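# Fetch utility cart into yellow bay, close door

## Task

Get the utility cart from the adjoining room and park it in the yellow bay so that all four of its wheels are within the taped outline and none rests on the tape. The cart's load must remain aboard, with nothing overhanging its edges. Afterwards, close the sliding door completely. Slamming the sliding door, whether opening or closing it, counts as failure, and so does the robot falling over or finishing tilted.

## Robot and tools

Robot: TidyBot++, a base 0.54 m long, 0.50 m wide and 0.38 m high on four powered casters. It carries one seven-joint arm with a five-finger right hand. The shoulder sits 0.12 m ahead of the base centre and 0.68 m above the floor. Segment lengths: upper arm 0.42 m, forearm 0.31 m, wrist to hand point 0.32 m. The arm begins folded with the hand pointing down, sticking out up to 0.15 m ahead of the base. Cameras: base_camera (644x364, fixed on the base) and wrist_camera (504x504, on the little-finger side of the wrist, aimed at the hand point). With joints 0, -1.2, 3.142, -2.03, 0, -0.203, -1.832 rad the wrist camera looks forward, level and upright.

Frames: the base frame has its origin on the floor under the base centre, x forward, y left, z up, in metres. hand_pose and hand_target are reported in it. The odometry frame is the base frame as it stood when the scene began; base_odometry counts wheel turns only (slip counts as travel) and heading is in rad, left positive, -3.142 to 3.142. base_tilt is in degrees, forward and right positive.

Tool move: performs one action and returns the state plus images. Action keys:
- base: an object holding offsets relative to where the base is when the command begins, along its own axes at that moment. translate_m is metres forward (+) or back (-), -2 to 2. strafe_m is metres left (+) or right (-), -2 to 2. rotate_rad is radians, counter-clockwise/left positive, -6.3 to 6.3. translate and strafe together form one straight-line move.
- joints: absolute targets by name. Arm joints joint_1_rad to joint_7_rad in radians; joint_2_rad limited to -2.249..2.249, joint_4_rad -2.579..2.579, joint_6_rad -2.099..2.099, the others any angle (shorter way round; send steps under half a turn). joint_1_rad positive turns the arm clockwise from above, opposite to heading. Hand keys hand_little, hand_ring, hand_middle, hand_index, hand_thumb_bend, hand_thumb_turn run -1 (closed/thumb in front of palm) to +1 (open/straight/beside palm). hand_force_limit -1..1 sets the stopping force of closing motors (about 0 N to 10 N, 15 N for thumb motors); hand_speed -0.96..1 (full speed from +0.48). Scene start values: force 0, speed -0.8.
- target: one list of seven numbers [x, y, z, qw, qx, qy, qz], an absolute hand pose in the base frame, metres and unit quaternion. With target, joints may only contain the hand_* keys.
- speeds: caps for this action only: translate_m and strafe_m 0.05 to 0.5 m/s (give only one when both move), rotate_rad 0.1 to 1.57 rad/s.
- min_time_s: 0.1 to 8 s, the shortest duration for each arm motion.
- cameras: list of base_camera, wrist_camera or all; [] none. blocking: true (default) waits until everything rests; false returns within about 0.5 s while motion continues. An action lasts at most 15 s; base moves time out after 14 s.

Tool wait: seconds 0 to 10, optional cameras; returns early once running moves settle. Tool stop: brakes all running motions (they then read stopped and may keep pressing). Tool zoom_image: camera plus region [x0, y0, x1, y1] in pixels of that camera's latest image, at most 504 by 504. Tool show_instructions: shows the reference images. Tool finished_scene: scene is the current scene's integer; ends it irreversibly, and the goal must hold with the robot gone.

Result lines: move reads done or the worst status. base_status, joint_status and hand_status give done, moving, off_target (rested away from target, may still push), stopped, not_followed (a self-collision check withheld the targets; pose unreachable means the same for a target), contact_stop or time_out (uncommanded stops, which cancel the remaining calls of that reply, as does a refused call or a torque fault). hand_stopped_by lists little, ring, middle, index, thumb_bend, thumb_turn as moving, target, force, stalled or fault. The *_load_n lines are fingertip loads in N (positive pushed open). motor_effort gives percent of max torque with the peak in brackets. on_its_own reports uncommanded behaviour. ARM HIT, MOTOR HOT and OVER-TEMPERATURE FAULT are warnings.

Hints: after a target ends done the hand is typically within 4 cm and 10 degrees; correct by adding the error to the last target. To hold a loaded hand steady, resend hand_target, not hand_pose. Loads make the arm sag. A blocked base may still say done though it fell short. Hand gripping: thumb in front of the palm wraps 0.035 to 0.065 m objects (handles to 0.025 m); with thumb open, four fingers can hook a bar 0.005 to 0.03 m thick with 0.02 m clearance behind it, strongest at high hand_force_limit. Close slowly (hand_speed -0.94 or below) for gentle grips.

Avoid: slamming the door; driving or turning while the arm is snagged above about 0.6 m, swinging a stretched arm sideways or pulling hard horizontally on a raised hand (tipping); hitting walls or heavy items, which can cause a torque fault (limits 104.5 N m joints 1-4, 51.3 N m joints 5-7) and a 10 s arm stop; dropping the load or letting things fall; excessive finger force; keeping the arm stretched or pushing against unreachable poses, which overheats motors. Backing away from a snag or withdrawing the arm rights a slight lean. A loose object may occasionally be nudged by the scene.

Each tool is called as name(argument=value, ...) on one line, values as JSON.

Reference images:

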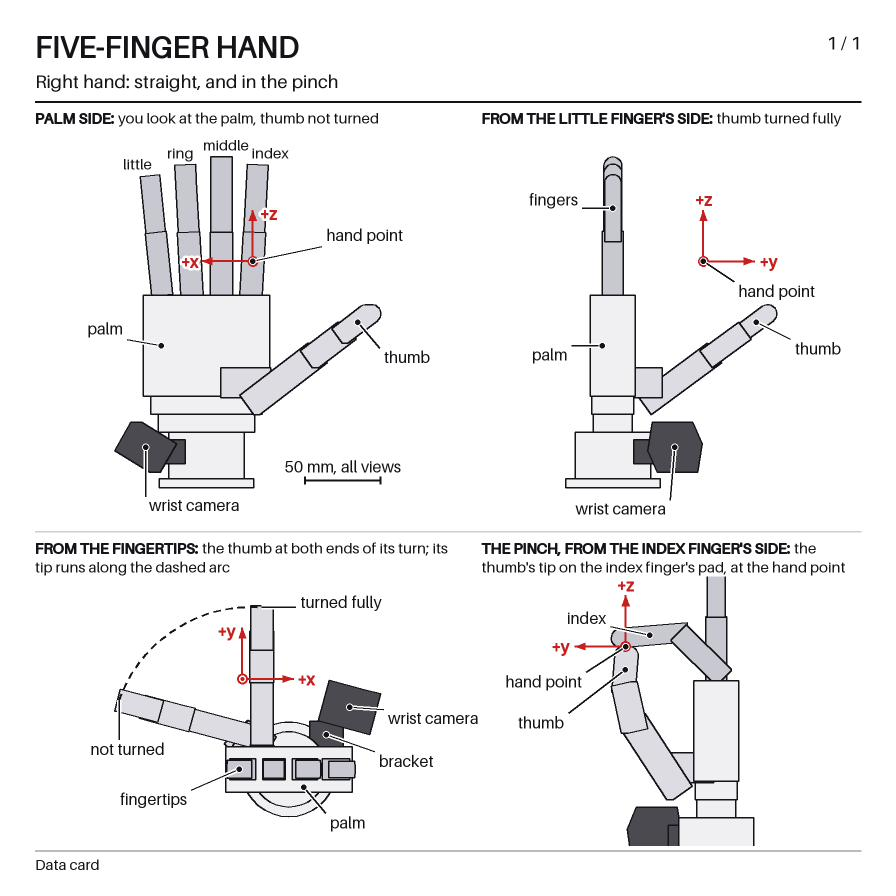

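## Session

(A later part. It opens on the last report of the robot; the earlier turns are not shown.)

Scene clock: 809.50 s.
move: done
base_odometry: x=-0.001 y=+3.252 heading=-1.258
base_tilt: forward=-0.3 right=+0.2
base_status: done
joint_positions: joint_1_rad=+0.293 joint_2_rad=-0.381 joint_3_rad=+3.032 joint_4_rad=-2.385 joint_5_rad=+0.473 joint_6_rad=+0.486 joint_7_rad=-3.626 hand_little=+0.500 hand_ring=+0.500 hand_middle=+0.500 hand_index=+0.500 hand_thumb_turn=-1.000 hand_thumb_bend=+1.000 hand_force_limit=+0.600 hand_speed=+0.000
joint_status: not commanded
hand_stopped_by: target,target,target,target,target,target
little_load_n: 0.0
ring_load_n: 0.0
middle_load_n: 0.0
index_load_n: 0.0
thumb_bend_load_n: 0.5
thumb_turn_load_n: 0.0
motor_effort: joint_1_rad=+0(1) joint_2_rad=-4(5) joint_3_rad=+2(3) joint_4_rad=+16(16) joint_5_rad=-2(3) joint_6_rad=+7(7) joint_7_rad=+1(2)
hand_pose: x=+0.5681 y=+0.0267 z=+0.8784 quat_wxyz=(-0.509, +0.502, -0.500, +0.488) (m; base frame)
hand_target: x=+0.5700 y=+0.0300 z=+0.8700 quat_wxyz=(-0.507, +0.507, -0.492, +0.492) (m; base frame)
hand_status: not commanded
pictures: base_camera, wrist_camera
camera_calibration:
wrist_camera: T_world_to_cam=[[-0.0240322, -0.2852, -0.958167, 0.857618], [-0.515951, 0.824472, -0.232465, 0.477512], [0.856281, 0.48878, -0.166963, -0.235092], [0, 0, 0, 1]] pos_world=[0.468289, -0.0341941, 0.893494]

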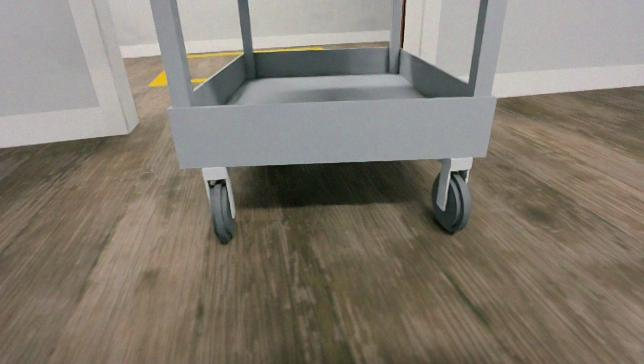

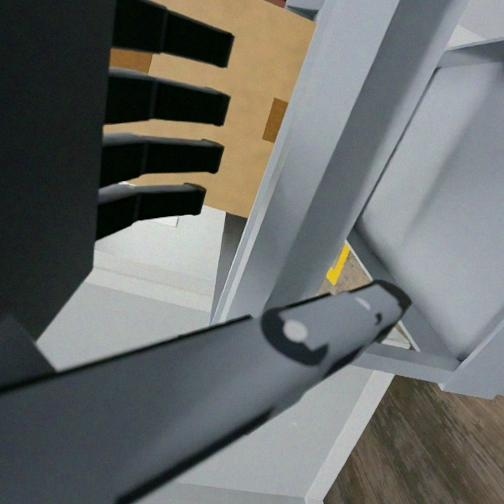

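move(target=[0.645, 0.04, 0.865, 0.5075, -0.5075, 0.4925, -0.4925], min_time_s=1.5)

move(target=[0.634, 0.025, 0.825, 0.5075, -0.5075, 0.4925, -0.4925], min_time_s=1.5)

move(target=[0.634, 0.022, 0.795, 0.5075, -0.5075, 0.4925, -0.4925], min_time_s=1.5, cameras=["wrist_camera"])

Scene clock: 821.17 s.
move: done
base_odometry: x=-0.001 y=+3.252 heading=-1.258
base_tilt: forward=-0.3 right=+0.2
base_status: not commanded
joint_positions: joint_1_rad=+0.243 joint_2_rad=-0.159 joint_3_rad=+2.981 joint_4_rad=-2.324 joint_5_rad=+0.172 joint_6_rad=+0.544 joint_7_rad=-3.332 hand_little=+0.500 hand_ring=+0.500 hand_middle=+0.500 hand_index=+0.500 hand_thumb_turn=-1.000 hand_thumb_bend=+1.000 hand_force_limit=+0.600 hand_speed=+0.000
joint_status: not commanded
hand_stopped_by: target,target,target,target,target,target
little_load_n: 0.0
ring_load_n: 0.0
middle_load_n: 0.0
index_load_n: 0.0
thumb_bend_load_n: 0.0
thumb_turn_load_n: 0.0
motor_effort: joint_1_rad=+0(1) joint_2_rad=-10(11) joint_3_rad=+2(2) joint_4_rad=+15(16) joint_5_rad=-2(3) joint_6_rad=+7(8) joint_7_rad=+1(2)
hand_pose: x=+0.6291 y=+0.0243 z=+0.8413 quat_wxyz=(-0.491, +0.510, -0.520, +0.478) (m; base frame)
hand_target: x=+0.6450 y=+0.0400 z=+0.8650 quat_wxyz=(-0.507, +0.507, -0.492, +0.492) (m; base frame)
hand_status: done (0.033 m and 4.1 deg from the pose sent, 0.079 m and 1.1 deg at the start)
pictures: none

Scene clock: 822.97 s.
move: done
base_odometry: x=-0.001 y=+3.252 heading=-1.258
base_tilt: forward=-0.3 right=+0.2
base_status: not commanded
joint_positions: joint_1_rad=+0.140 joint_2_rad=-0.110 joint_3_rad=+3.076 joint_4_rad=-2.386 joint_5_rad=+0.172 joint_6_rad=+0.719 joint_7_rad=-3.330 hand_little=+0.500 hand_ring=+0.500 hand_middle=+0.500 hand_index=+0.500 hand_thumb_turn=-1.000 hand_thumb_bend=+1.000 hand_force_limit=+0.600 hand_speed=+0.000
joint_status: not commanded
hand_stopped_by: target,target,target,target,target,target
little_load_n: 0.0
ring_load_n: 0.0
middle_load_n: 0.0
index_load_n: 0.0
thumb_bend_load_n: 0.0
thumb_turn_load_n: 0.0
motor_effort: joint_1_rad=+0(1) joint_2_rad=-10(11) joint_3_rad=+1(2) joint_4_rad=+14(15) joint_5_rad=-1(2) joint_6_rad=+7(8) joint_7_rad=+1(2)
hand_pose: x=+0.6321 y=+0.0345 z=+0.8393 quat_wxyz=(-0.523, +0.495, -0.502, +0.479) (m; base frame)
hand_target: x=+0.6340 y=+0.0250 z=+0.8250 quat_wxyz=(-0.507, +0.507, -0.492, +0.492) (m; base frame)
hand_status: done (0.017 m and 3.0 deg from the pose sent, 0.017 m and 4.1 deg at the start)
pictures: none

Scene clock: 824.77 s.
move: done
base_odometry: x=-0.001 y=+3.252 heading=-1.258
base_tilt: forward=-0.2 right=+0.2
base_status: not commanded
joint_positions: joint_1_rad=+0.059 joint_2_rad=-0.040 joint_3_rad=+3.168 joint_4_rad=-2.441 joint_5_rad=+0.172 joint_6_rad=+0.882 joint_7_rad=-3.303 hand_little=+0.500 hand_ring=+0.500 hand_middle=+0.500 hand_index=+0.500 hand_thumb_turn=-1.000 hand_thumb_bend=+1.000 hand_force_limit=+0.600 hand_speed=+0.000
joint_status: not commanded
hand_stopped_by: target,target,target,target,target,target
little_load_n: 1.0
ring_load_n: 0.5
middle_load_n: 0.0
index_load_n: 0.0
thumb_bend_load_n: 0.0
thumb_turn_load_n: 0.0
motor_effort: joint_1_rad=+0(1) joint_2_rad=-10(11) joint_3_rad=+1(2) joint_4_rad=+11(14) joint_5_rad=-1(2) joint_6_rad=+5(8) joint_7_rad=+1(1)
hand_pose: x=+0.6365 y=+0.0332 z=+0.8261 quat_wxyz=(-0.534, +0.489, -0.489, +0.487) (m; base frame)
hand_target: x=+0.6340 y=+0.0220 z=+0.7950 quat_wxyz=(-0.507, +0.507, -0.492, +0.492) (m; base frame)
hand_status: done (0.033 m and 3.9 deg from the pose sent, 0.046 m and 3.0 deg at the start)
pictures: wrist_camera
camera_calibration:
wrist_camera: T_world_to_cam=[[0.0289675, -0.255887, -0.966273, 0.783051], [-0.52478, 0.818848, -0.232579, 0.501171], [0.850745, 0.513818, -0.110565, -0.34948], [0, 0, 0, 1]] pos_world=[0.53764, -0.0304411, 0.834562]

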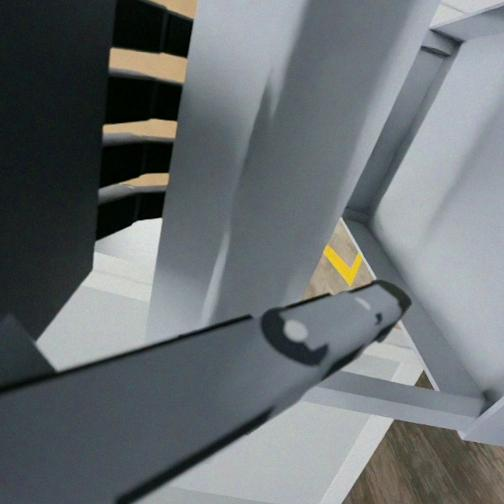

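move(target=[0.634, 0.022, 0.793, 0.4952, -0.5198, 0.4798, -0.5052], min_time_s=1.5)

move(base={"translate_m":0.006}, speeds={"translate_m":0.05}, cameras=["wrist_camera"])

Scene clock: 841.00 s.
move: done
base_odometry: x=-0.001 y=+3.252 heading=-1.258
base_tilt: forward=-0.3 right=+0.2
base_status: not commanded
joint_positions: joint_1_rad=+0.056 joint_2_rad=-0.039 joint_3_rad=+3.168 joint_4_rad=-2.441 joint_5_rad=+0.172 joint_6_rad=+0.886 joint_7_rad=-3.244 hand_little=+0.500 hand_ring=+0.500 hand_middle=+0.500 hand_index=+0.500 hand_thumb_turn=-1.000 hand_thumb_bend=+1.000 hand_force_limit=+0.600 hand_speed=+0.000
joint_status: not commanded
hand_stopped_by: target,target,target,target,target,target
little_load_n: 0.0
ring_load_n: 0.0
middle_load_n: 0.0
index_load_n: 1.5
thumb_bend_load_n: 0.0
thumb_turn_load_n: 0.0
motor_effort: joint_1_rad=+0(1) joint_2_rad=-10(11) joint_3_rad=+0(1) joint_4_rad=+10(11) joint_5_rad=+0(2) joint_6_rad=+5(6) joint_7_rad=+1(2)
hand_pose: x=+0.6367 y=+0.0316 z=+0.8249 quat_wxyz=(-0.522, +0.503, -0.472, +0.502) (m; base frame)
hand_target: x=+0.6340 y=+0.0220 z=+0.7930 quat_wxyz=(-0.495, +0.520, -0.480, +0.505) (m; base frame)
hand_status: done (0.033 m and 3.7 deg from the pose sent, 0.035 m and 6.2 deg at the start)
pictures: none

Scene clock: 841.60 s.
move: done
base_odometry: x=+0.001 y=+3.246 heading=-1.258
base_tilt: forward=-0.3 right=+0.3
base_status: done
joint_positions: joint_1_rad=+0.053 joint_2_rad=-0.035 joint_3_rad=+3.168 joint_4_rad=-2.447 joint_5_rad=+0.172 joint_6_rad=+0.890 joint_7_rad=-3.243 hand_little=+0.500 hand_ring=+0.500 hand_middle=+0.500 hand_index=+0.500 hand_thumb_turn=-1.000 hand_thumb_bend=+1.000 hand_force_limit=+0.600 hand_speed=+0.000
joint_status: not commanded
hand_stopped_by: target,target,target,target,target,target
little_load_n: 0.0
ring_load_n: 0.0
middle_load_n: 0.0
index_load_n: 1.5
thumb_bend_load_n: 0.0
thumb_turn_load_n: 0.0
motor_effort: joint_1_rad=-1(1) joint_2_rad=-11(12) joint_3_rad=+0(1) joint_4_rad=+10(12) joint_5_rad=+0(1) joint_6_rad=+5(7) joint_7_rad=+2(2)
hand_pose: x=+0.6359 y=+0.0331 z=+0.8212 quat_wxyz=(-0.521, +0.505, -0.473, +0.500) (m; base frame)
hand_target: x=+0.6340 y=+0.0220 z=+0.7930 quat_wxyz=(-0.495, +0.520, -0.480, +0.505) (m; base frame)
hand_status: not commanded
pictures: wrist_camera
camera_calibration:
wrist_camera: T_world_to_cam=[[0.0304492, -0.311729, -0.949683, 0.765589], [-0.528009, 0.801721, -0.280091, 0.541405], [0.848693, 0.509969, -0.140184, -0.323662], [0, 0, 0, 1]] pos_world=[0.537245, -0.0303413, 0.833337]

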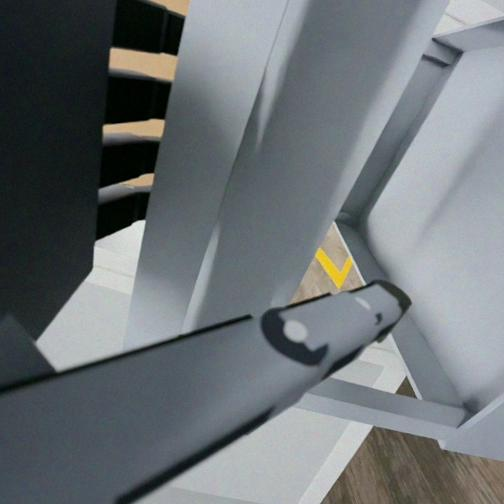

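move(joints={"hand_index":-0.3,"hand_middle":-0.3,"hand_ring":-0.3,"hand_little":-0.3,"hand_force_limit":0.3,"hand_speed":-0.5}, cameras=["wrist_camera"])

Scene clock: 849.13 s.
move: off_target
base_odometry: x=+0.001 y=+3.246 heading=-1.258
base_tilt: forward=-0.3 right=+0.2
base_status: not commanded
joint_positions: joint_1_rad=+0.050 joint_2_rad=-0.035 joint_3_rad=+3.169 joint_4_rad=-2.442 joint_5_rad=+0.172 joint_6_rad=+0.916 joint_7_rad=-3.235 hand_little=+0.056 hand_ring=+0.096 hand_middle=+0.139 hand_index=+0.458 hand_thumb_turn=-1.000 hand_thumb_bend=+1.000 hand_force_limit=+0.300 hand_speed=-0.500
joint_status: hand_little off_target (ended at +0.056, target -0.300); hand_ring off_target (ended at +0.096, target -0.300); hand_middle off_target (ended at +0.139, target -0.300); hand_index off_target (ended at +0.458, target -0.300); the others done
hand_stopped_by: force,force,force,force,target,target
little_load_n: 12.5
ring_load_n: 7.5
middle_load_n: 0.0
index_load_n: -19.0
thumb_bend_load_n: 0.0
thumb_turn_load_n: 0.0
motor_effort: joint_1_rad=+0(1) joint_2_rad=-7(11) joint_3_rad=+1(2) joint_4_rad=+7(11) joint_5_rad=-2(4) joint_6_rad=+1(5) joint_7_rad=+0(2)
hand_pose: x=+0.6379 y=+0.0345 z=+0.8316 quat_wxyz=(-0.528, +0.500, -0.462, +0.508) (m; base frame)
hand_target: x=+0.6340 y=+0.0220 z=+0.7930 quat_wxyz=(-0.495, +0.520, -0.480, +0.505) (m; base frame)
hand_status: not commanded
pictures: wrist_camera
camera_calibration:
wrist_camera: T_world_to_cam=[[0.0607948, -0.318261, -0.946052, 0.753777], [-0.522629, 0.797348, -0.30182, 0.559063], [0.85039, 0.512783, -0.117857, -0.344477], [0, 0, 0, 1]] pos_world=[0.539297, -0.0292283, 0.84125]

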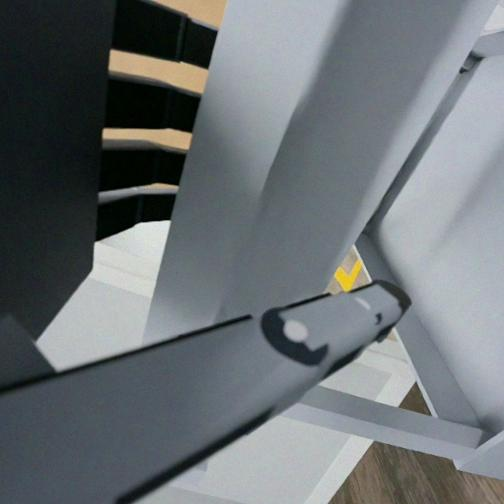

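move(joints={"hand_index":0.5,"hand_middle":0.45,"hand_ring":0.45,"hand_little":0.45})

move(base={"translate_m":-0.006}, speeds={"translate_m":0.05})

move(joints={"hand_index":-0.31,"hand_middle":-0.31,"hand_ring":-0.31,"hand_little":-0.31,"hand_force_limit":0.45}, cameras=["wrist_camera"])

Scene clock: 857.07 s.
move: done
base_odometry: x=+0.001 y=+3.246 heading=-1.258
base_tilt: forward=-0.3 right=+0.3
base_status: not commanded
joint_positions: joint_1_rad=+0.050 joint_2_rad=-0.031 joint_3_rad=+3.171 joint_4_rad=-2.460 joint_5_rad=+0.172 joint_6_rad=+0.916 joint_7_rad=-3.234 hand_little=+0.450 hand_ring=+0.450 hand_middle=+0.450 hand_index=+0.500 hand_thumb_turn=-1.000 hand_thumb_bend=+1.000 hand_force_limit=+0.300 hand_speed=-0.500
joint_status: all done
hand_stopped_by: target,target,target,target,target,target
little_load_n: 0.0
ring_load_n: 0.0
middle_load_n: 1.5
index_load_n: 0.0
thumb_bend_load_n: 0.0
thumb_turn_load_n: 0.0
motor_effort: joint_1_rad=+0(3) joint_2_rad=-10(12) joint_3_rad=+1(1) joint_4_rad=+9(14) joint_5_rad=-1(2) joint_6_rad=+5(8) joint_7_rad=+1(1)
hand_pose: x=+0.6337 y=+0.0340 z=+0.8198 quat_wxyz=(-0.522, +0.505, -0.469, +0.503) (m; base frame)
hand_target: x=+0.6340 y=+0.0220 z=+0.7930 quat_wxyz=(-0.495, +0.520, -0.480, +0.505) (m; base frame)
hand_status: not commanded
pictures: none

Scene clock: 857.63 s.
move: done
base_odometry: x=-0.001 y=+3.252 heading=-1.258
base_tilt: forward=-0.2 right=+0.3
base_status: done
joint_positions: joint_1_rad=+0.049 joint_2_rad=-0.030 joint_3_rad=+3.171 joint_4_rad=-2.456 joint_5_rad=+0.172 joint_6_rad=+0.917 joint_7_rad=-3.234 hand_little=+0.450 hand_ring=+0.450 hand_middle=+0.451 hand_index=+0.500 hand_thumb_turn=-1.000 hand_thumb_bend=+1.000 hand_force_limit=+0.300 hand_speed=-0.500
joint_status: not commanded
hand_stopped_by: target,target,target,target,target,target
little_load_n: -0.5
ring_load_n: 0.0
middle_load_n: 2.5
index_load_n: 0.0
thumb_bend_load_n: 0.0
thumb_turn_load_n: 0.0
motor_effort: joint_1_rad=+0(1) joint_2_rad=-8(12) joint_3_rad=+1(1) joint_4_rad=+8(9) joint_5_rad=-1(1) joint_6_rad=+3(4) joint_7_rad=+1(2)
hand_pose: x=+0.6350 y=+0.0341 z=+0.8220 quat_wxyz=(-0.523, +0.504, -0.467, +0.504) (m; base frame)
hand_target: x=+0.6340 y=+0.0220 z=+0.7930 quat_wxyz=(-0.495, +0.520, -0.480, +0.505) (m; base frame)
hand_status: not commanded
pictures: none

Scene clock: 858.57 s.
move: off_target
base_odometry: x=-0.001 y=+3.252 heading=-1.258
base_tilt: forward=-0.2 right=+0.2
base_status: not commanded
joint_positions: joint_1_rad=+0.049 joint_2_rad=-0.031 joint_3_rad=+3.172 joint_4_rad=-2.446 joint_5_rad=+0.172 joint_6_rad=+0.924 joint_7_rad=-3.234 hand_little=+0.135 hand_ring=+0.181 hand_middle=+0.403 hand_index=+0.188 hand_thumb_turn=-1.000 hand_thumb_bend=+1.000 hand_force_limit=+0.450 hand_speed=-0.500
joint_status: hand_little off_target (ended at +0.135, target -0.310); hand_ring off_target (ended at +0.181, target -0.310); hand_middle off_target (ended at +0.403, target -0.310); hand_index off_target (ended at +0.188, target -0.310); the others done
hand_stopped_by: force,force,force,force,target,target
little_load_n: 8.0
ring_load_n: 0.0
middle_load_n: -19.5
index_load_n: 10.5
thumb_bend_load_n: 0.0
thumb_turn_load_n: 0.0
motor_effort: joint_1_rad=-1(2) joint_2_rad=-7(11) joint_3_rad=+0(1) joint_4_rad=+6(10) joint_5_rad=+0(1) joint_6_rad=+1(4) joint_7_rad=+1(2)
hand_pose: x=+0.6379 y=+0.0339 z=+0.8298 quat_wxyz=(-0.527, +0.500, -0.462, +0.508) (m; base frame)
hand_target: x=+0.6340 y=+0.0220 z=+0.7930 quat_wxyz=(-0.495, +0.520, -0.480, +0.505) (m; base frame)
hand_status: not commanded
pictures: wrist_camera
camera_calibration:
wrist_camera: T_world_to_cam=[[0.0602394, -0.318603, -0.945972, 0.75215], [-0.522011, 0.797718, -0.301913, 0.558569], [0.850809, 0.511995, -0.11826, -0.344174], [0, 0, 0, 1]] pos_world=[0.539096, -0.0297279, 0.83945]

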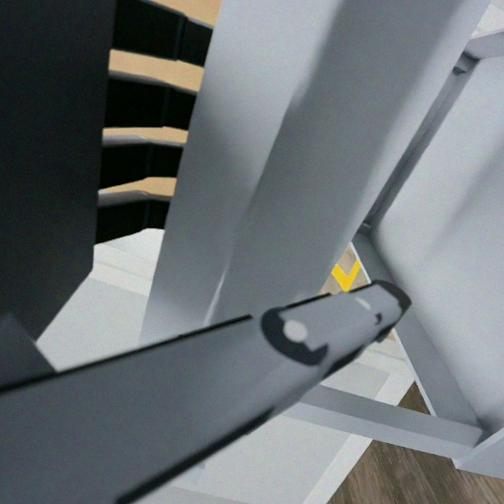

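move(joints={"hand_index":0.4,"hand_middle":0.42,"hand_ring":0.4,"hand_little":0.4})

move(base={"translate_m":0.013}, speeds={"translate_m":0.05})

move(joints={"hand_index":0.1,"hand_middle":0.1,"hand_ring":0.1,"hand_little":0.1,"hand_force_limit":0.2}, cameras=["wrist_camera"])

Scene clock: 904.13 s.
move: done
base_odometry: x=-0.001 y=+3.252 heading=-1.258
base_tilt: forward=-0.3 right=+0.3
base_status: not commanded
joint_positions: joint_1_rad=+0.049 joint_2_rad=-0.030 joint_3_rad=+3.172 joint_4_rad=-2.458 joint_5_rad=+0.172 joint_6_rad=+0.924 joint_7_rad=-3.234 hand_little=+0.400 hand_ring=+0.400 hand_middle=+0.420 hand_index=+0.401 hand_thumb_turn=-1.000 hand_thumb_bend=+1.000 hand_force_limit=+0.450 hand_speed=-0.500
joint_status: all done
hand_stopped_by: target,target,target,target,target,target
little_load_n: 0.0
ring_load_n: 0.0
middle_load_n: 0.0
index_load_n: 2.5
thumb_bend_load_n: 0.5
thumb_turn_load_n: 0.0
motor_effort: joint_1_rad=+0(2) joint_2_rad=-9(10) joint_3_rad=+0(1) joint_4_rad=+8(15) joint_5_rad=+0(1) joint_6_rad=+3(6) joint_7_rad=+1(2)
hand_pose: x=+0.6346 y=+0.0341 z=+0.8232 quat_wxyz=(-0.524, +0.503, -0.466, +0.505) (m; base frame)
hand_target: x=+0.6340 y=+0.0220 z=+0.7930 quat_wxyz=(-0.495, +0.520, -0.480, +0.505) (m; base frame)
hand_status: not commanded
pictures: none

Scene clock: 904.90 s.
move: done
base_odometry: x=+0.003 y=+3.240 heading=-1.257
base_tilt: forward=-0.3 right=+0.2
base_status: done
joint_positions: joint_1_rad=+0.048 joint_2_rad=-0.030 joint_3_rad=+3.172 joint_4_rad=-2.461 joint_5_rad=+0.172 joint_6_rad=+0.925 joint_7_rad=-3.234 hand_little=+0.400 hand_ring=+0.400 hand_middle=+0.420 hand_index=+0.401 hand_thumb_turn=-1.000 hand_thumb_bend=+1.000 hand_force_limit=+0.450 hand_speed=-0.500
joint_status: not commanded
hand_stopped_by: target,target,target,target,target,target
little_load_n: 0.0
ring_load_n: 0.0
middle_load_n: -0.5
index_load_n: 1.5
thumb_bend_load_n: 0.0
thumb_turn_load_n: 0.0
motor_effort: joint_1_rad=+0(1) joint_2_rad=-8(11) joint_3_rad=+1(2) joint_4_rad=+10(14) joint_5_rad=-1(2) joint_6_rad=+4(5) joint_7_rad=+2(2)
hand_pose: x=+0.6341 y=+0.0349 z=+0.8221 quat_wxyz=(-0.525, +0.504, -0.466, +0.504) (m; base frame)
hand_target: x=+0.6340 y=+0.0220 z=+0.7930 quat_wxyz=(-0.495, +0.520, -0.480, +0.505) (m; base frame)
hand_status: not commanded
pictures: none

Scene clock: 905.67 s.
move: off_target
base_odometry: x=+0.003 y=+3.240 heading=-1.257
base_tilt: forward=-0.3 right=+0.2
base_status: not commanded
joint_positions: joint_1_rad=+0.047 joint_2_rad=-0.030 joint_3_rad=+3.172 joint_4_rad=-2.451 joint_5_rad=+0.172 joint_6_rad=+0.926 joint_7_rad=-3.234 hand_little=+0.100 hand_ring=+0.100 hand_middle=+0.101 hand_index=+0.360 hand_thumb_turn=-1.000 hand_thumb_bend=+1.000 hand_force_limit=+0.200 hand_speed=-0.500
joint_status: hand_index off_target (ended at +0.360, target +0.100); the others done
hand_stopped_by: target,target,target,force,target,target
little_load_n: 0.0
ring_load_n: 0.0
middle_load_n: 5.0
index_load_n: -5.5
thumb_bend_load_n: 0.0
thumb_turn_load_n: 0.0
motor_effort: joint_1_rad=+0(1) joint_2_rad=-8(11) joint_3_rad=+1(2) joint_4_rad=+7(11) joint_5_rad=+0(1) joint_6_rad=+2(4) joint_7_rad=+1(2)
hand_pose: x=+0.6366 y=+0.0350 z=+0.8275 quat_wxyz=(-0.527, +0.501, -0.463, +0.506) (m; base frame)
hand_target: x=+0.6340 y=+0.0220 z=+0.7930 quat_wxyz=(-0.495, +0.520, -0.480, +0.505) (m; base frame)
hand_status: not commanded
pictures: wrist_camera
camera_calibration:
wrist_camera: T_world_to_cam=[[0.0574276, -0.318003, -0.946349, 0.752423], [-0.524625, 0.796871, -0.299609, 0.556211], [0.849394, 0.513684, -0.12107, -0.340728], [0, 0, 0, 1]] pos_world=[0.538005, -0.0289286, 0.837449]

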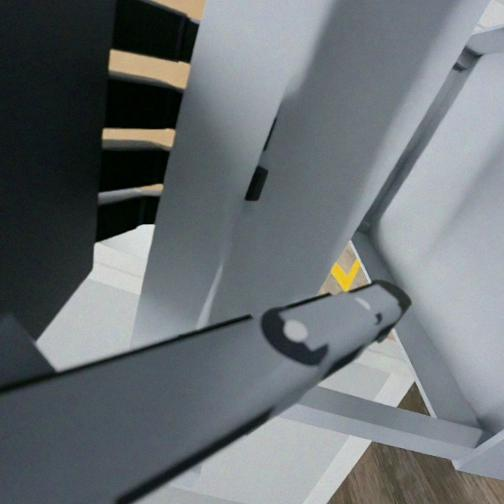

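move(joints={"hand_index":0.0,"hand_middle":-0.1,"hand_ring":-0.1,"hand_little":-0.1,"hand_force_limit":0.45}, cameras=["wrist_camera"])

Scene clock: 911.43 s.
move: done
base_odometry: x=+0.003 y=+3.240 heading=-1.257
base_tilt: forward=-0.3 right=+0.3
base_status: not commanded
joint_positions: joint_1_rad=+0.047 joint_2_rad=-0.023 joint_3_rad=+3.172 joint_4_rad=-2.454 joint_5_rad=+0.172 joint_6_rad=+0.927 joint_7_rad=-3.234 hand_little=-0.100 hand_ring=-0.100 hand_middle=-0.099 hand_index=+0.000 hand_thumb_turn=-1.000 hand_thumb_bend=+1.000 hand_force_limit=+0.450 hand_speed=-0.500
joint_status: all done
hand_stopped_by: target,target,target,target,target,target
little_load_n: 0.0
ring_load_n: 0.0
middle_load_n: 1.0
index_load_n: 0.0
thumb_bend_load_n: 0.0
thumb_turn_load_n: 0.0
motor_effort: joint_1_rad=+0(1) joint_2_rad=-9(13) joint_3_rad=+1(1) joint_4_rad=+8(12) joint_5_rad=-1(1) joint_6_rad=+3(7) joint_7_rad=+1(2)
hand_pose: x=+0.6371 y=+0.0350 z=+0.8227 quat_wxyz=(-0.525, +0.503, -0.466, +0.504) (m; base frame)
hand_target: x=+0.6340 y=+0.0220 z=+0.7930 quat_wxyz=(-0.495, +0.520, -0.480, +0.505) (m; base frame)
hand_status: not commanded
pictures: wrist_camera
camera_calibration:
wrist_camera: T_world_to_cam=[[0.0491142, -0.317383, -0.947025, 0.753754], [-0.527293, 0.797029, -0.29446, 0.552516], [0.848263, 0.513822, -0.128209, -0.335159], [0, 0, 0, 1]] pos_world=[0.53862, -0.0289297, 0.833547]

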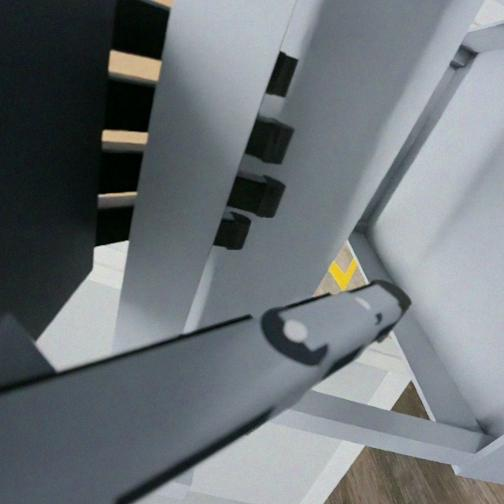

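move(joints={"hand_index":-0.7,"hand_middle":-0.7,"hand_ring":-0.7,"hand_little":-0.7,"hand_force_limit":0.6,"hand_thumb_bend":-0.7}, cameras=["all"])

Scene clock: 918.90 s.
move: off_target
base_odometry: x=+0.003 y=+3.240 heading=-1.257
base_tilt: forward=-0.2 right=+0.3
base_status: not commanded
joint_positions: joint_1_rad=+0.047 joint_2_rad=-0.013 joint_3_rad=+3.172 joint_4_rad=-2.458 joint_5_rad=+0.172 joint_6_rad=+0.927 joint_7_rad=-3.234 hand_little=-0.700 hand_ring=-0.700 hand_middle=-0.700 hand_index=-0.700 hand_thumb_turn=-1.000 hand_thumb_bend=+0.468 hand_force_limit=+0.600 hand_speed=-0.500
joint_status: hand_thumb_bend off_target (ended at +0.468, target -0.700); the others done
hand_stopped_by: target,target,target,target,force,target
little_load_n: 0.0
ring_load_n: 0.0
middle_load_n: 0.5
index_load_n: 0.0
thumb_bend_load_n: 13.0
thumb_turn_load_n: 2.0
motor_effort: joint_1_rad=+0(1) joint_2_rad=-10(17) joint_3_rad=+1(1) joint_4_rad=+10(13) joint_5_rad=-1(2) joint_6_rad=+5(8) joint_7_rad=+1(2)
hand_pose: x=+0.6371 y=+0.0350 z=+0.8153 quat_wxyz=(-0.522, +0.507, -0.470, +0.500) (m; base frame)
hand_target: x=+0.6340 y=+0.0220 z=+0.7930 quat_wxyz=(-0.495, +0.520, -0.480, +0.505) (m; base frame)
hand_status: not commanded
pictures: base_camera, wrist_camera
camera_calibration:
wrist_camera: T_world_to_cam=[[0.0352894, -0.316628, -0.947893, 0.756156], [-0.531493, 0.797282, -0.286106, 0.546143], [0.846327, 0.513895, -0.14015, -0.325121], [0, 0, 0, 1]] pos_world=[0.538746, -0.0289311, 0.827444]

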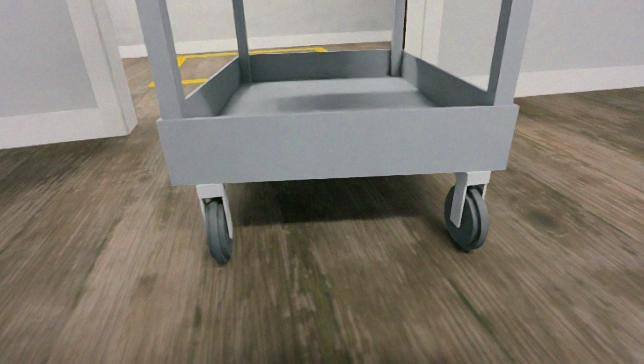

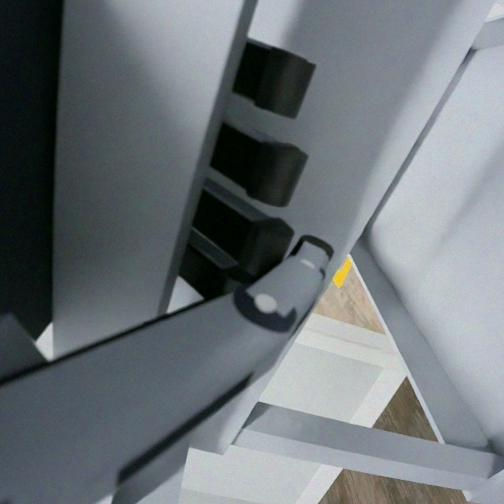

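move(base={"translate_m":0.19,"strafe_m":-0.04,"rotate_rad":0.1}, speeds={"translate_m":0.14,"rotate_rad":0.1}, cameras=["all"])

Scene clock: 946.17 s.
move: done
base_odometry: x=+0.024 y=+3.046 heading=-1.157
base_tilt: forward=-0.3 right=+0.4
base_status: done
joint_positions: joint_1_rad=+0.031 joint_2_rad=-0.018 joint_3_rad=+3.181 joint_4_rad=-2.464 joint_5_rad=+0.168 joint_6_rad=+0.927 joint_7_rad=-3.233 hand_little=-0.700 hand_ring=-0.700 hand_middle=-0.700 hand_index=-0.699 hand_thumb_turn=-1.000 hand_thumb_bend=+0.468 hand_force_limit=+0.600 hand_speed=-0.500
joint_status: not commanded
hand_stopped_by: target,target,target,target,force,target
little_load_n: -1.0
ring_load_n: 0.0
middle_load_n: 0.5
index_load_n: 3.0
thumb_bend_load_n: 12.5
thumb_turn_load_n: 2.0
motor_effort: joint_1_rad=+2(5) joint_2_rad=-10(15) joint_3_rad=+3(4) joint_4_rad=+9(20) joint_5_rad=-2(3) joint_6_rad=+4(6) joint_7_rad=+2(2)
hand_pose: x=+0.6349 y=+0.0383 z=+0.8149 quat_wxyz=(-0.523, +0.508, -0.469, +0.498) (m; base frame)
hand_target: x=+0.6340 y=+0.0220 z=+0.7930 quat_wxyz=(-0.495, +0.520, -0.480, +0.505) (m; base frame)
hand_status: not commanded
pictures: base_camera, wrist_camera
camera_calibration:
wrist_camera: T_world_to_cam=[[0.0363249, -0.314647, -0.948513, 0.756736], [-0.535661, 0.795141, -0.284284, 0.543466], [0.843651, 0.518409, -0.139661, -0.323863], [0, 0, 0, 1]] pos_world=[0.536853, -0.0261337, 0.827042]

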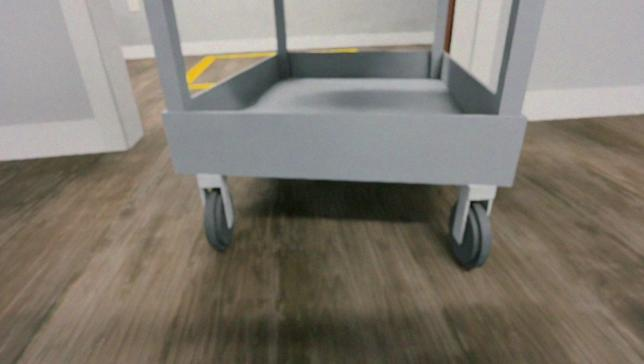

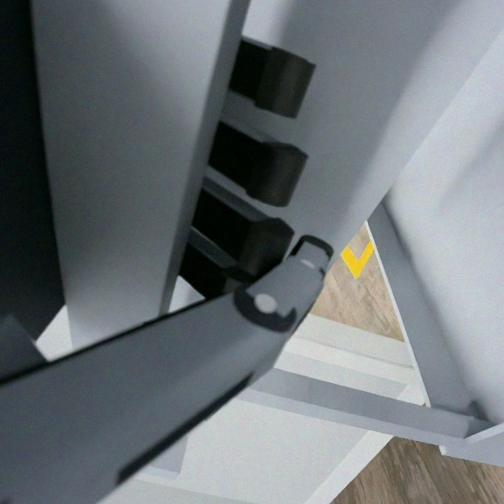

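move(target=[0.626, 0.02, 0.793, 0.5586, -0.5796, 0.4055, -0.4339], min_time_s=3, cameras=["all"])

Scene clock: 971.87 s.
move: done
base_odometry: x=+0.024 y=+3.046 heading=-1.157
base_tilt: forward=-0.3 right=+0.3
base_status: not commanded
joint_positions: joint_1_rad=+0.304 joint_2_rad=+0.034 joint_3_rad=+3.310 joint_4_rad=-2.394 joint_5_rad=+0.778 joint_6_rad=+1.073 joint_7_rad=-3.555 hand_little=-0.701 hand_ring=-0.700 hand_middle=-0.700 hand_index=-0.699 hand_thumb_turn=-1.000 hand_thumb_bend=+0.468 hand_force_limit=+0.600 hand_speed=-0.500
joint_status: not commanded
hand_stopped_by: target,target,target,target,force,target
little_load_n: -13.0
ring_load_n: 0.0
middle_load_n: 0.5
index_load_n: 13.5
thumb_bend_load_n: 12.5
thumb_turn_load_n: 2.0
motor_effort: joint_1_rad=-4(4) joint_2_rad=-11(11) joint_3_rad=-3(4) joint_4_rad=+7(10) joint_5_rad=+6(6) joint_6_rad=+6(7) joint_7_rad=+2(4)
hand_pose: x=+0.6309 y=-0.0098 z=+0.8166 quat_wxyz=(-0.542, +0.549, -0.420, +0.478) (m; base frame)
hand_target: x=+0.6260 y=+0.0200 z=+0.7930 quat_wxyz=(-0.558, +0.579, -0.405, +0.434) (m; base frame)
hand_status: done (0.038 m and 6.7 deg from the pose sent, 0.030 m and 13.8 deg at the start)
pictures: base_camera, wrist_camera
camera_calibration:
wrist_camera: T_world_to_cam=[[0.0857755, -0.357571, -0.929938, 0.696574], [-0.629214, 0.704246, -0.328827, 0.674675], [0.772484, 0.613336, -0.164582, -0.229161], [0, 0, 0, 1]] pos_world=[0.54179, -0.0855096, 0.831907]

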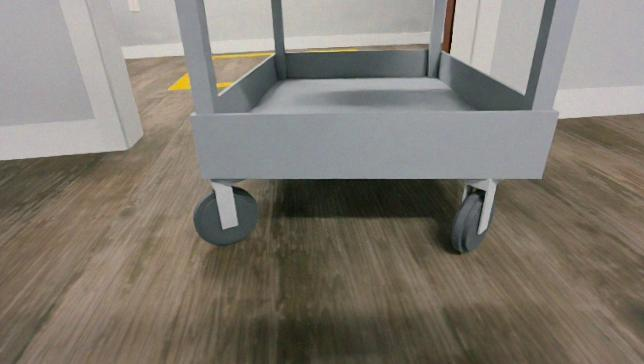

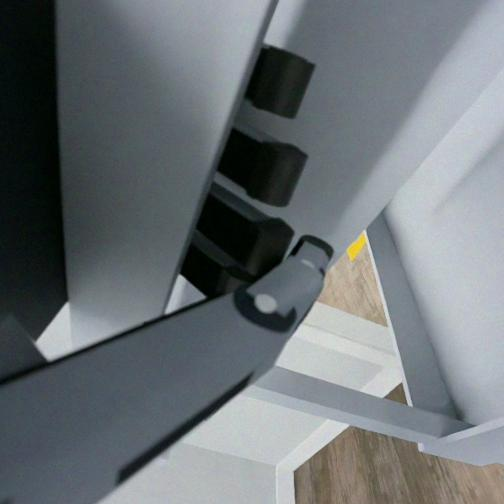

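move(base={"translate_m":0.01,"strafe_m":-0.22,"rotate_rad":0.23}, speeds={"strafe_m":0.1,"rotate_rad":0.1}, cameras=["all"])

Scene clock: 991.73 s.
move: done
base_odometry: x=-0.174 y=+2.949 heading=-0.927
base_tilt: forward=-0.3 right=+0.3
base_status: done
joint_positions: joint_1_rad=+0.328 joint_2_rad=+0.045 joint_3_rad=+3.335 joint_4_rad=-2.383 joint_5_rad=+0.779 joint_6_rad=+1.074 joint_7_rad=-3.557 hand_little=-0.702 hand_ring=-0.700 hand_middle=-0.700 hand_index=-0.698 hand_thumb_turn=-1.000 hand_thumb_bend=+0.468 hand_force_limit=+0.600 hand_speed=-0.500
joint_status: not commanded
hand_stopped_by: target,target,target,target,force,target
little_load_n: -11.0
ring_load_n: 0.0
middle_load_n: 0.5
index_load_n: 12.5
thumb_bend_load_n: 12.5
thumb_turn_load_n: 2.0
motor_effort: joint_1_rad=-7(9) joint_2_rad=-13(13) joint_3_rad=-6(8) joint_4_rad=+6(9) joint_5_rad=+8(10) joint_6_rad=+9(11) joint_7_rad=+2(3)
hand_pose: x=+0.6342 y=-0.0369 z=+0.8166 quat_wxyz=(-0.530, +0.539, -0.433, +0.491) (m; base frame)
hand_target: x=+0.6260 y=+0.0200 z=+0.7930 quat_wxyz=(-0.558, +0.579, -0.405, +0.434) (m; base frame)
hand_status: not commanded
pictures: base_camera, wrist_camera
camera_calibration:
wrist_camera: T_world_to_cam=[[0.0680301, -0.362393, -0.929539, 0.697275], [-0.594364, 0.733594, -0.329501, 0.675241], [0.801313, 0.574901, -0.165487, -0.234032], [0, 0, 0, 1]] pos_world=[0.541436, -0.10812, 0.831908]

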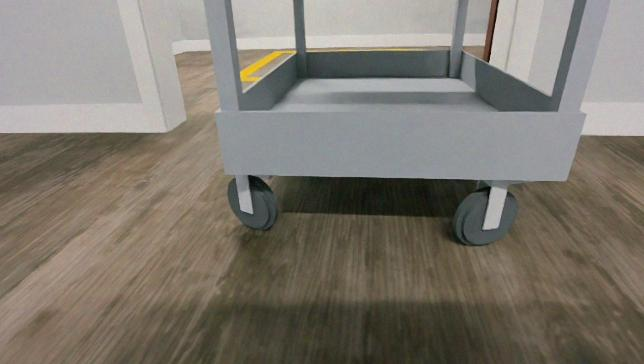

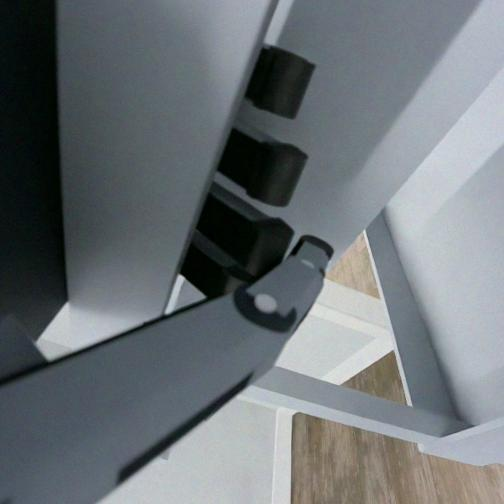

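move(base={"translate_m":0.34,"strafe_m":-0.1,"rotate_rad":0.09}, speeds={"translate_m":0.12,"rotate_rad":0.1}, cameras=["all"])

Scene clock: 1025.00 s.
move: done
base_odometry: x=-0.049 y=+2.616 heading=-0.836
base_tilt: forward=-0.3 right=+0.3
base_status: done
joint_positions: joint_1_rad=+0.352 joint_2_rad=+0.049 joint_3_rad=+3.372 joint_4_rad=-2.378 joint_5_rad=+0.795 joint_6_rad=+1.081 joint_7_rad=-3.559 hand_little=-0.700 hand_ring=-0.700 hand_middle=-0.700 hand_index=-0.699 hand_thumb_turn=-1.000 hand_thumb_bend=+0.468 hand_force_limit=+0.600 hand_speed=-0.500
joint_status: not commanded
hand_stopped_by: target,target,target,target,force,target
little_load_n: -3.0
ring_load_n: 0.0
middle_load_n: 0.5
index_load_n: 4.0
thumb_bend_load_n: 13.0
thumb_turn_load_n: 2.5
motor_effort: joint_1_rad=-7(15) joint_2_rad=-11(14) joint_3_rad=-6(13) joint_4_rad=+7(16) joint_5_rad=+5(12) joint_6_rad=+8(11) joint_7_rad=+2(3)
hand_pose: x=+0.6325 y=-0.0642 z=+0.8167 quat_wxyz=(-0.516, +0.531, -0.442, +0.506) (m; base frame)
hand_target: x=+0.6260 y=+0.0200 z=+0.7930 quat_wxyz=(-0.558, +0.579, -0.405, +0.434) (m; base frame)
hand_status: not commanded
pictures: base_camera, wrist_camera
camera_calibration:
wrist_camera: T_world_to_cam=[[0.0529159, -0.3738, -0.925998, 0.693539], [-0.560347, 0.756433, -0.337372, 0.6807], [0.826566, 0.536733, -0.169431, -0.232231], [0, 0, 0, 1]] pos_world=[0.536683, -0.131013, 0.832519]

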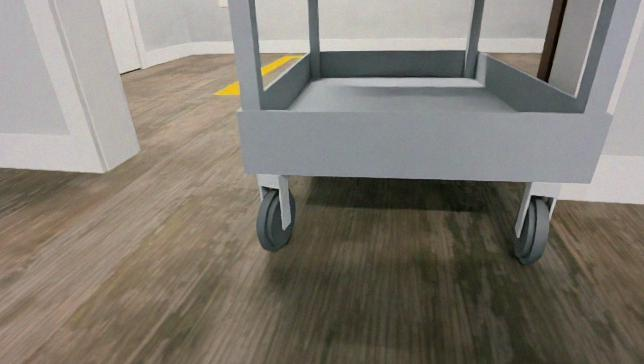

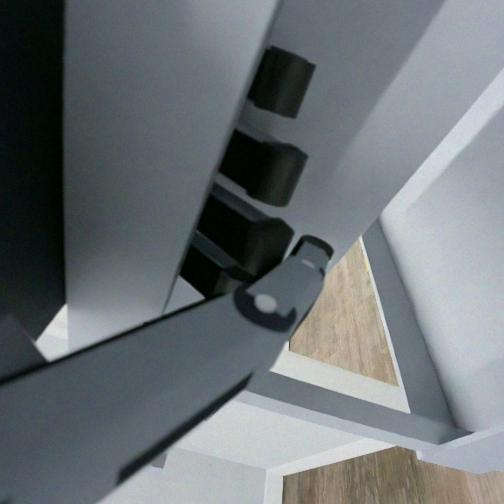

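move(base={"translate_m":0.03,"strafe_m":0.16,"rotate_rad":-0.04}, speeds={"strafe_m":0.09,"rotate_rad":0.1}, cameras=["all"])

Scene clock: 1065.37 s.
move: done
base_odometry: x=+0.090 y=+2.701 heading=-0.876
base_tilt: forward=-0.3 right=+0.3
base_status: done
joint_positions: joint_1_rad=+0.334 joint_2_rad=+0.049 joint_3_rad=+3.371 joint_4_rad=-2.378 joint_5_rad=+0.815 joint_6_rad=+1.093 joint_7_rad=-3.559 hand_little=-0.700 hand_ring=-0.700 hand_middle=-0.700 hand_index=-0.700 hand_thumb_turn=-1.000 hand_thumb_bend=+0.468 hand_force_limit=+0.600 hand_speed=-0.500
joint_status: not commanded
hand_stopped_by: target,target,target,target,force,target
little_load_n: -2.0
ring_load_n: 0.0
middle_load_n: 0.5
index_load_n: 1.5
thumb_bend_load_n: 12.5
thumb_turn_load_n: 2.0
motor_effort: joint_1_rad=-5(7) joint_2_rad=-9(11) joint_3_rad=-3(5) joint_4_rad=+9(11) joint_5_rad=+2(4) joint_6_rad=+5(7) joint_7_rad=+1(2)
hand_pose: x=+0.6323 y=-0.0485 z=+0.8168 quat_wxyz=(-0.524, +0.541, -0.429, +0.498) (m; base frame)
hand_target: x=+0.6260 y=+0.0200 z=+0.7930 quat_wxyz=(-0.558, +0.579, -0.405, +0.434) (m; base frame)
hand_status: not commanded
pictures: base_camera, wrist_camera
camera_calibration:
wrist_camera: T_world_to_cam=[[0.0701621, -0.380515, -0.922109, 0.685173], [-0.588751, 0.730419, -0.34621, 0.692683], [0.805264, 0.567183, -0.172781, -0.222756], [0, 0, 0, 1]] pos_world=[0.539122, -0.118887, 0.83313]

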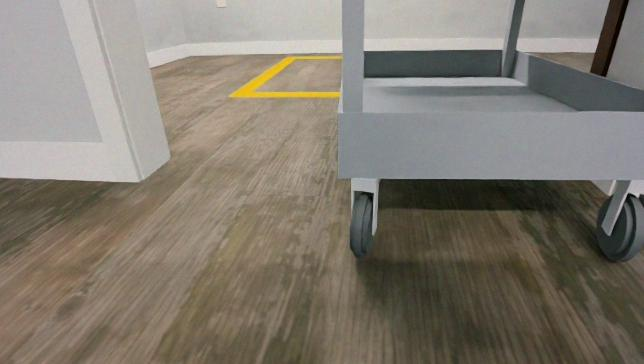

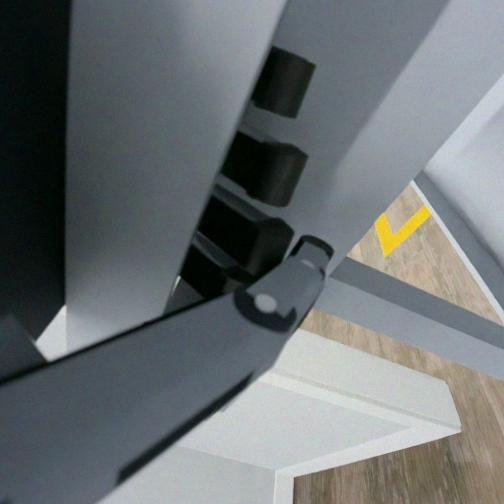

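move(base={"translate_m":0.03,"strafe_m":0.17}, speeds={"strafe_m":0.09}, cameras=["all"])

Scene clock: 1079.07 s.
move: done
base_odometry: x=+0.240 y=+2.787 heading=-0.877
base_tilt: forward=-0.3 right=+0.2
base_status: done
joint_positions: joint_1_rad=+0.350 joint_2_rad=+0.055 joint_3_rad=+3.393 joint_4_rad=-2.370 joint_5_rad=+0.813 joint_6_rad=+1.093 joint_7_rad=-3.559 hand_little=-0.702 hand_ring=-0.700 hand_middle=-0.700 hand_index=-0.698 hand_thumb_turn=-1.000 hand_thumb_bend=+0.468 hand_force_limit=+0.600 hand_speed=-0.500
joint_status: not commanded
hand_stopped_by: target,target,target,target,force,target
little_load_n: -9.0
ring_load_n: -0.5
middle_load_n: 0.5
index_load_n: 14.0
thumb_bend_load_n: 13.0
thumb_turn_load_n: 2.0
motor_effort: joint_1_rad=-6(19) joint_2_rad=-15(15) joint_3_rad=-5(17) joint_4_rad=+6(12) joint_5_rad=+7(18) joint_6_rad=+10(19) joint_7_rad=+1(2)
hand_pose: x=+0.6332 y=-0.0698 z=+0.8171 quat_wxyz=(-0.514, +0.533, -0.439, +0.509) (m; base frame)
hand_target: x=+0.6260 y=+0.0200 z=+0.7930 quat_wxyz=(-0.558, +0.579, -0.405, +0.434) (m; base frame)
hand_status: not commanded
pictures: base_camera, wrist_camera
camera_calibration:
wrist_camera: T_world_to_cam=[[0.0558406, -0.384864, -0.921282, 0.685419], [-0.559379, 0.752252, -0.348157, 0.693398], [0.827029, 0.534787, -0.173279, -0.227054], [0, 0, 0, 1]] pos_world=[0.537378, -0.136391, 0.833533]

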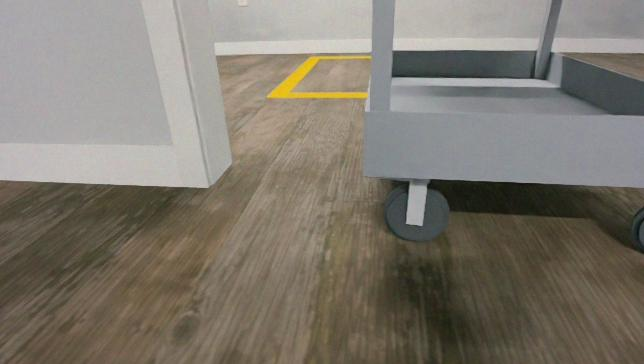

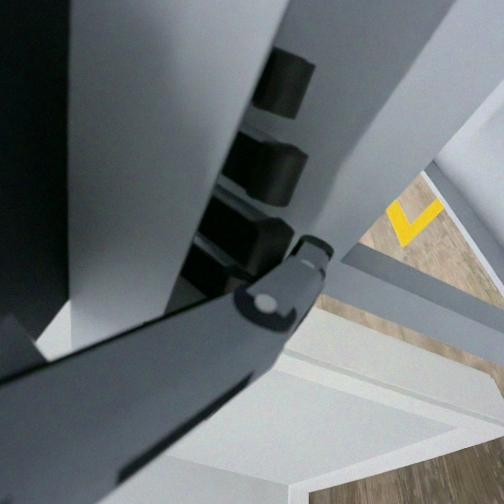

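move(base={"translate_m":-0.01,"strafe_m":-0.12}, speeds={"strafe_m":0.1})

move(base={"translate_m":0.3,"strafe_m":-0.045}, speeds={"translate_m":0.1}, cameras=["all"])

Scene clock: 1100.37 s.
move: done
base_odometry: x=+0.141 y=+2.718 heading=-0.876
base_tilt: forward=-0.3 right=+0.2
base_status: done
joint_positions: joint_1_rad=+0.297 joint_2_rad=+0.055 joint_3_rad=+3.333 joint_4_rad=-2.372 joint_5_rad=+0.835 joint_6_rad=+1.107 joint_7_rad=-3.561 hand_little=-0.700 hand_ring=-0.700 hand_middle=-0.700 hand_index=-0.699 hand_thumb_turn=-1.000 hand_thumb_bend=+0.468 hand_force_limit=+0.600 hand_speed=-0.500
joint_status: not commanded
hand_stopped_by: target,target,target,target,force,target
little_load_n: -1.5
ring_load_n: 0.0
middle_load_n: 0.5
index_load_n: 4.0
thumb_bend_load_n: 12.5
thumb_turn_load_n: 2.0
motor_effort: joint_1_rad=+1(7) joint_2_rad=-11(15) joint_3_rad=+1(6) joint_4_rad=+8(11) joint_5_rad=-1(7) joint_6_rad=+3(10) joint_7_rad=+2(3)
hand_pose: x=+0.6341 y=-0.0048 z=+0.8171 quat_wxyz=(-0.547, +0.562, -0.399, +0.475) (m; base frame)
hand_target: x=+0.6260 y=+0.0200 z=+0.7930 quat_wxyz=(-0.558, +0.579, -0.405, +0.434) (m; base frame)
hand_status: not commanded
pictures: none

Scene clock: 1103.97 s.
move: done
base_odometry: x=+0.298 y=+2.458 heading=-0.876
base_tilt: forward=-0.3 right=+0.3
base_status: done
joint_positions: joint_1_rad=+0.295 joint_2_rad=+0.047 joint_3_rad=+3.332 joint_4_rad=-2.383 joint_5_rad=+0.845 joint_6_rad=+1.118 joint_7_rad=-3.562 hand_little=-0.699 hand_ring=-0.700 hand_middle=-0.700 hand_index=-0.700 hand_thumb_turn=-1.000 hand_thumb_bend=+0.468 hand_force_limit=+0.600 hand_speed=-0.500
joint_status: not commanded
hand_stopped_by: target,target,target,target,force,target
little_load_n: 4.5
ring_load_n: 0.0
middle_load_n: 0.5
index_load_n: 0.0
thumb_bend_load_n: 12.5
thumb_turn_load_n: 2.0
motor_effort: joint_1_rad=+2(3) joint_2_rad=-12(13) joint_3_rad=+3(3) joint_4_rad=+9(16) joint_5_rad=-2(4) joint_6_rad=+3(5) joint_7_rad=+3(4)
hand_pose: x=+0.6295 y=+0.0026 z=+0.8185 quat_wxyz=(-0.552, +0.564, -0.394, +0.472) (m; base frame)
hand_target: x=+0.6260 y=+0.0200 z=+0.7930 quat_wxyz=(-0.558, +0.579, -0.405, +0.434) (m; base frame)
hand_status: not commanded
pictures: base_camera, wrist_camera
camera_calibration:
wrist_camera: T_world_to_cam=[[0.121199, -0.375266, -0.918959, 0.671621], [-0.664085, 0.657433, -0.356053, 0.709961], [0.737769, 0.65342, -0.169528, -0.209621], [0, 0, 0, 1]] pos_world=[0.544726, -0.0777446, 0.834439]

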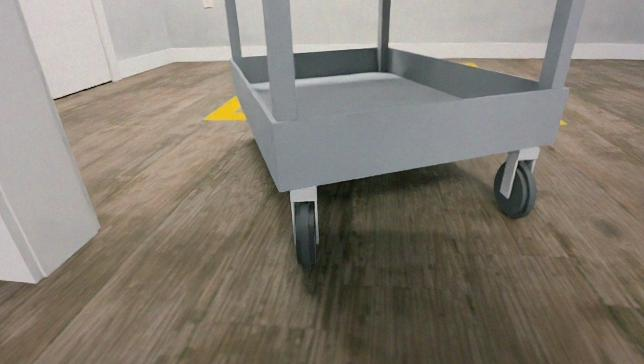

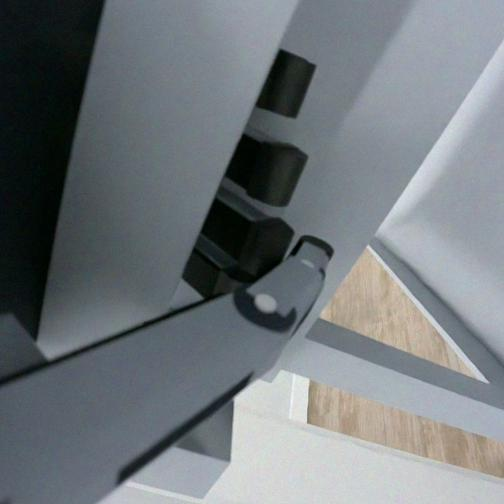

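move(target=[0.638, 0.022, 0.795, 0.4613, -0.4875, 0.5125, -0.5363], min_time_s=3)

move(base={"translate_m":0.03,"strafe_m":0.2,"rotate_rad":-0.15}, speeds={"strafe_m":0.1,"rotate_rad":0.1}, cameras=["all"])

Scene clock: 1140.80 s.
move: done
base_odometry: x=+0.298 y=+2.458 heading=-0.876
base_tilt: forward=-0.3 right=+0.3
base_status: not commanded
joint_positions: joint_1_rad=-0.095 joint_2_rad=+0.028 joint_3_rad=+3.095 joint_4_rad=-2.445 joint_5_rad=-0.199 joint_6_rad=+0.979 joint_7_rad=-3.000 hand_little=-0.608 hand_ring=-0.699 hand_middle=-0.700 hand_index=-0.701 hand_thumb_turn=-1.000 hand_thumb_bend=+0.468 hand_force_limit=+0.600 hand_speed=-0.500
joint_status: not commanded
hand_stopped_by: target,target,target,target,force,target
little_load_n: 20.0
ring_load_n: 10.0
middle_load_n: 0.5
index_load_n: -9.0
thumb_bend_load_n: 12.5
thumb_turn_load_n: 2.0
motor_effort: joint_1_rad=+5(5) joint_2_rad=-12(17) joint_3_rad=+6(6) joint_4_rad=+7(18) joint_5_rad=-6(7) joint_6_rad=+4(12) joint_7_rad=+4(5)
hand_pose: x=+0.6489 y=+0.0526 z=+0.8167 quat_wxyz=(-0.506, +0.482, -0.484, +0.527) (m; base frame)
hand_target: x=+0.6380 y=+0.0220 z=+0.7950 quat_wxyz=(-0.461, +0.487, -0.512, +0.536) (m; base frame)
hand_status: done (0.039 m and 6.2 deg from the pose sent, 0.032 m and 20.6 deg at the start)
pictures: none

Scene clock: 1143.37 s.
move: done
base_odometry: x=+0.471 y=+2.563 heading=-1.027
base_tilt: forward=-0.3 right=+0.2
base_status: done
joint_positions: joint_1_rad=-0.101 joint_2_rad=+0.019 joint_3_rad=+3.079 joint_4_rad=-2.447 joint_5_rad=-0.233 joint_6_rad=+0.969 joint_7_rad=-2.982 hand_little=-0.579 hand_ring=-0.698 hand_middle=-0.700 hand_index=-0.701 hand_thumb_turn=-1.000 hand_thumb_bend=+0.468 hand_force_limit=+0.600 hand_speed=-0.500
joint_status: not commanded
hand_stopped_by: target,target,target,target,force,target
little_load_n: 7.5
ring_load_n: 7.5
middle_load_n: 0.5
index_load_n: -4.0
thumb_bend_load_n: 12.5
thumb_turn_load_n: 2.0
motor_effort: joint_1_rad=+3(8) joint_2_rad=-12(13) joint_3_rad=+3(9) joint_4_rad=+6(11) joint_5_rad=-3(10) joint_6_rad=+4(7) joint_7_rad=+2(5)
hand_pose: x=+0.6459 y=+0.0548 z=+0.8161 quat_wxyz=(-0.504, +0.481, -0.489, +0.525) (m; base frame)
hand_target: x=+0.6380 y=+0.0220 z=+0.7950 quat_wxyz=(-0.461, +0.487, -0.512, +0.536) (m; base frame)
hand_status: not commanded
pictures: base_camera, wrist_camera
camera_calibration:
wrist_camera: T_world_to_cam=[[0.0213812, -0.315392, -0.948721, 0.772488], [-0.455082, 0.84186, -0.290123, 0.48671], [0.890193, 0.437949, -0.125529, -0.378721], [0, 0, 0, 1]] pos_world=[0.542111, -0.000244896, 0.826541]

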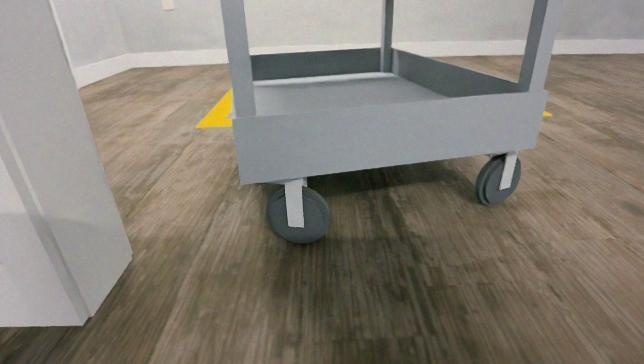

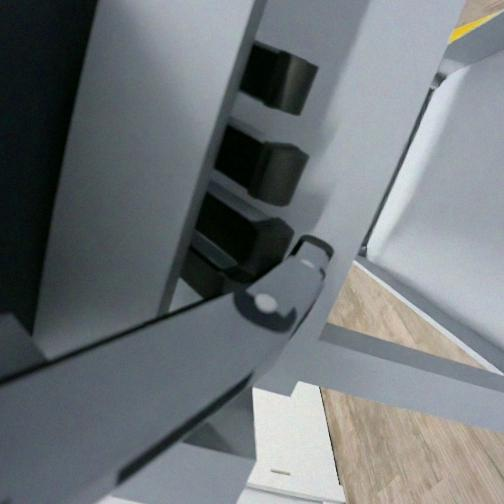

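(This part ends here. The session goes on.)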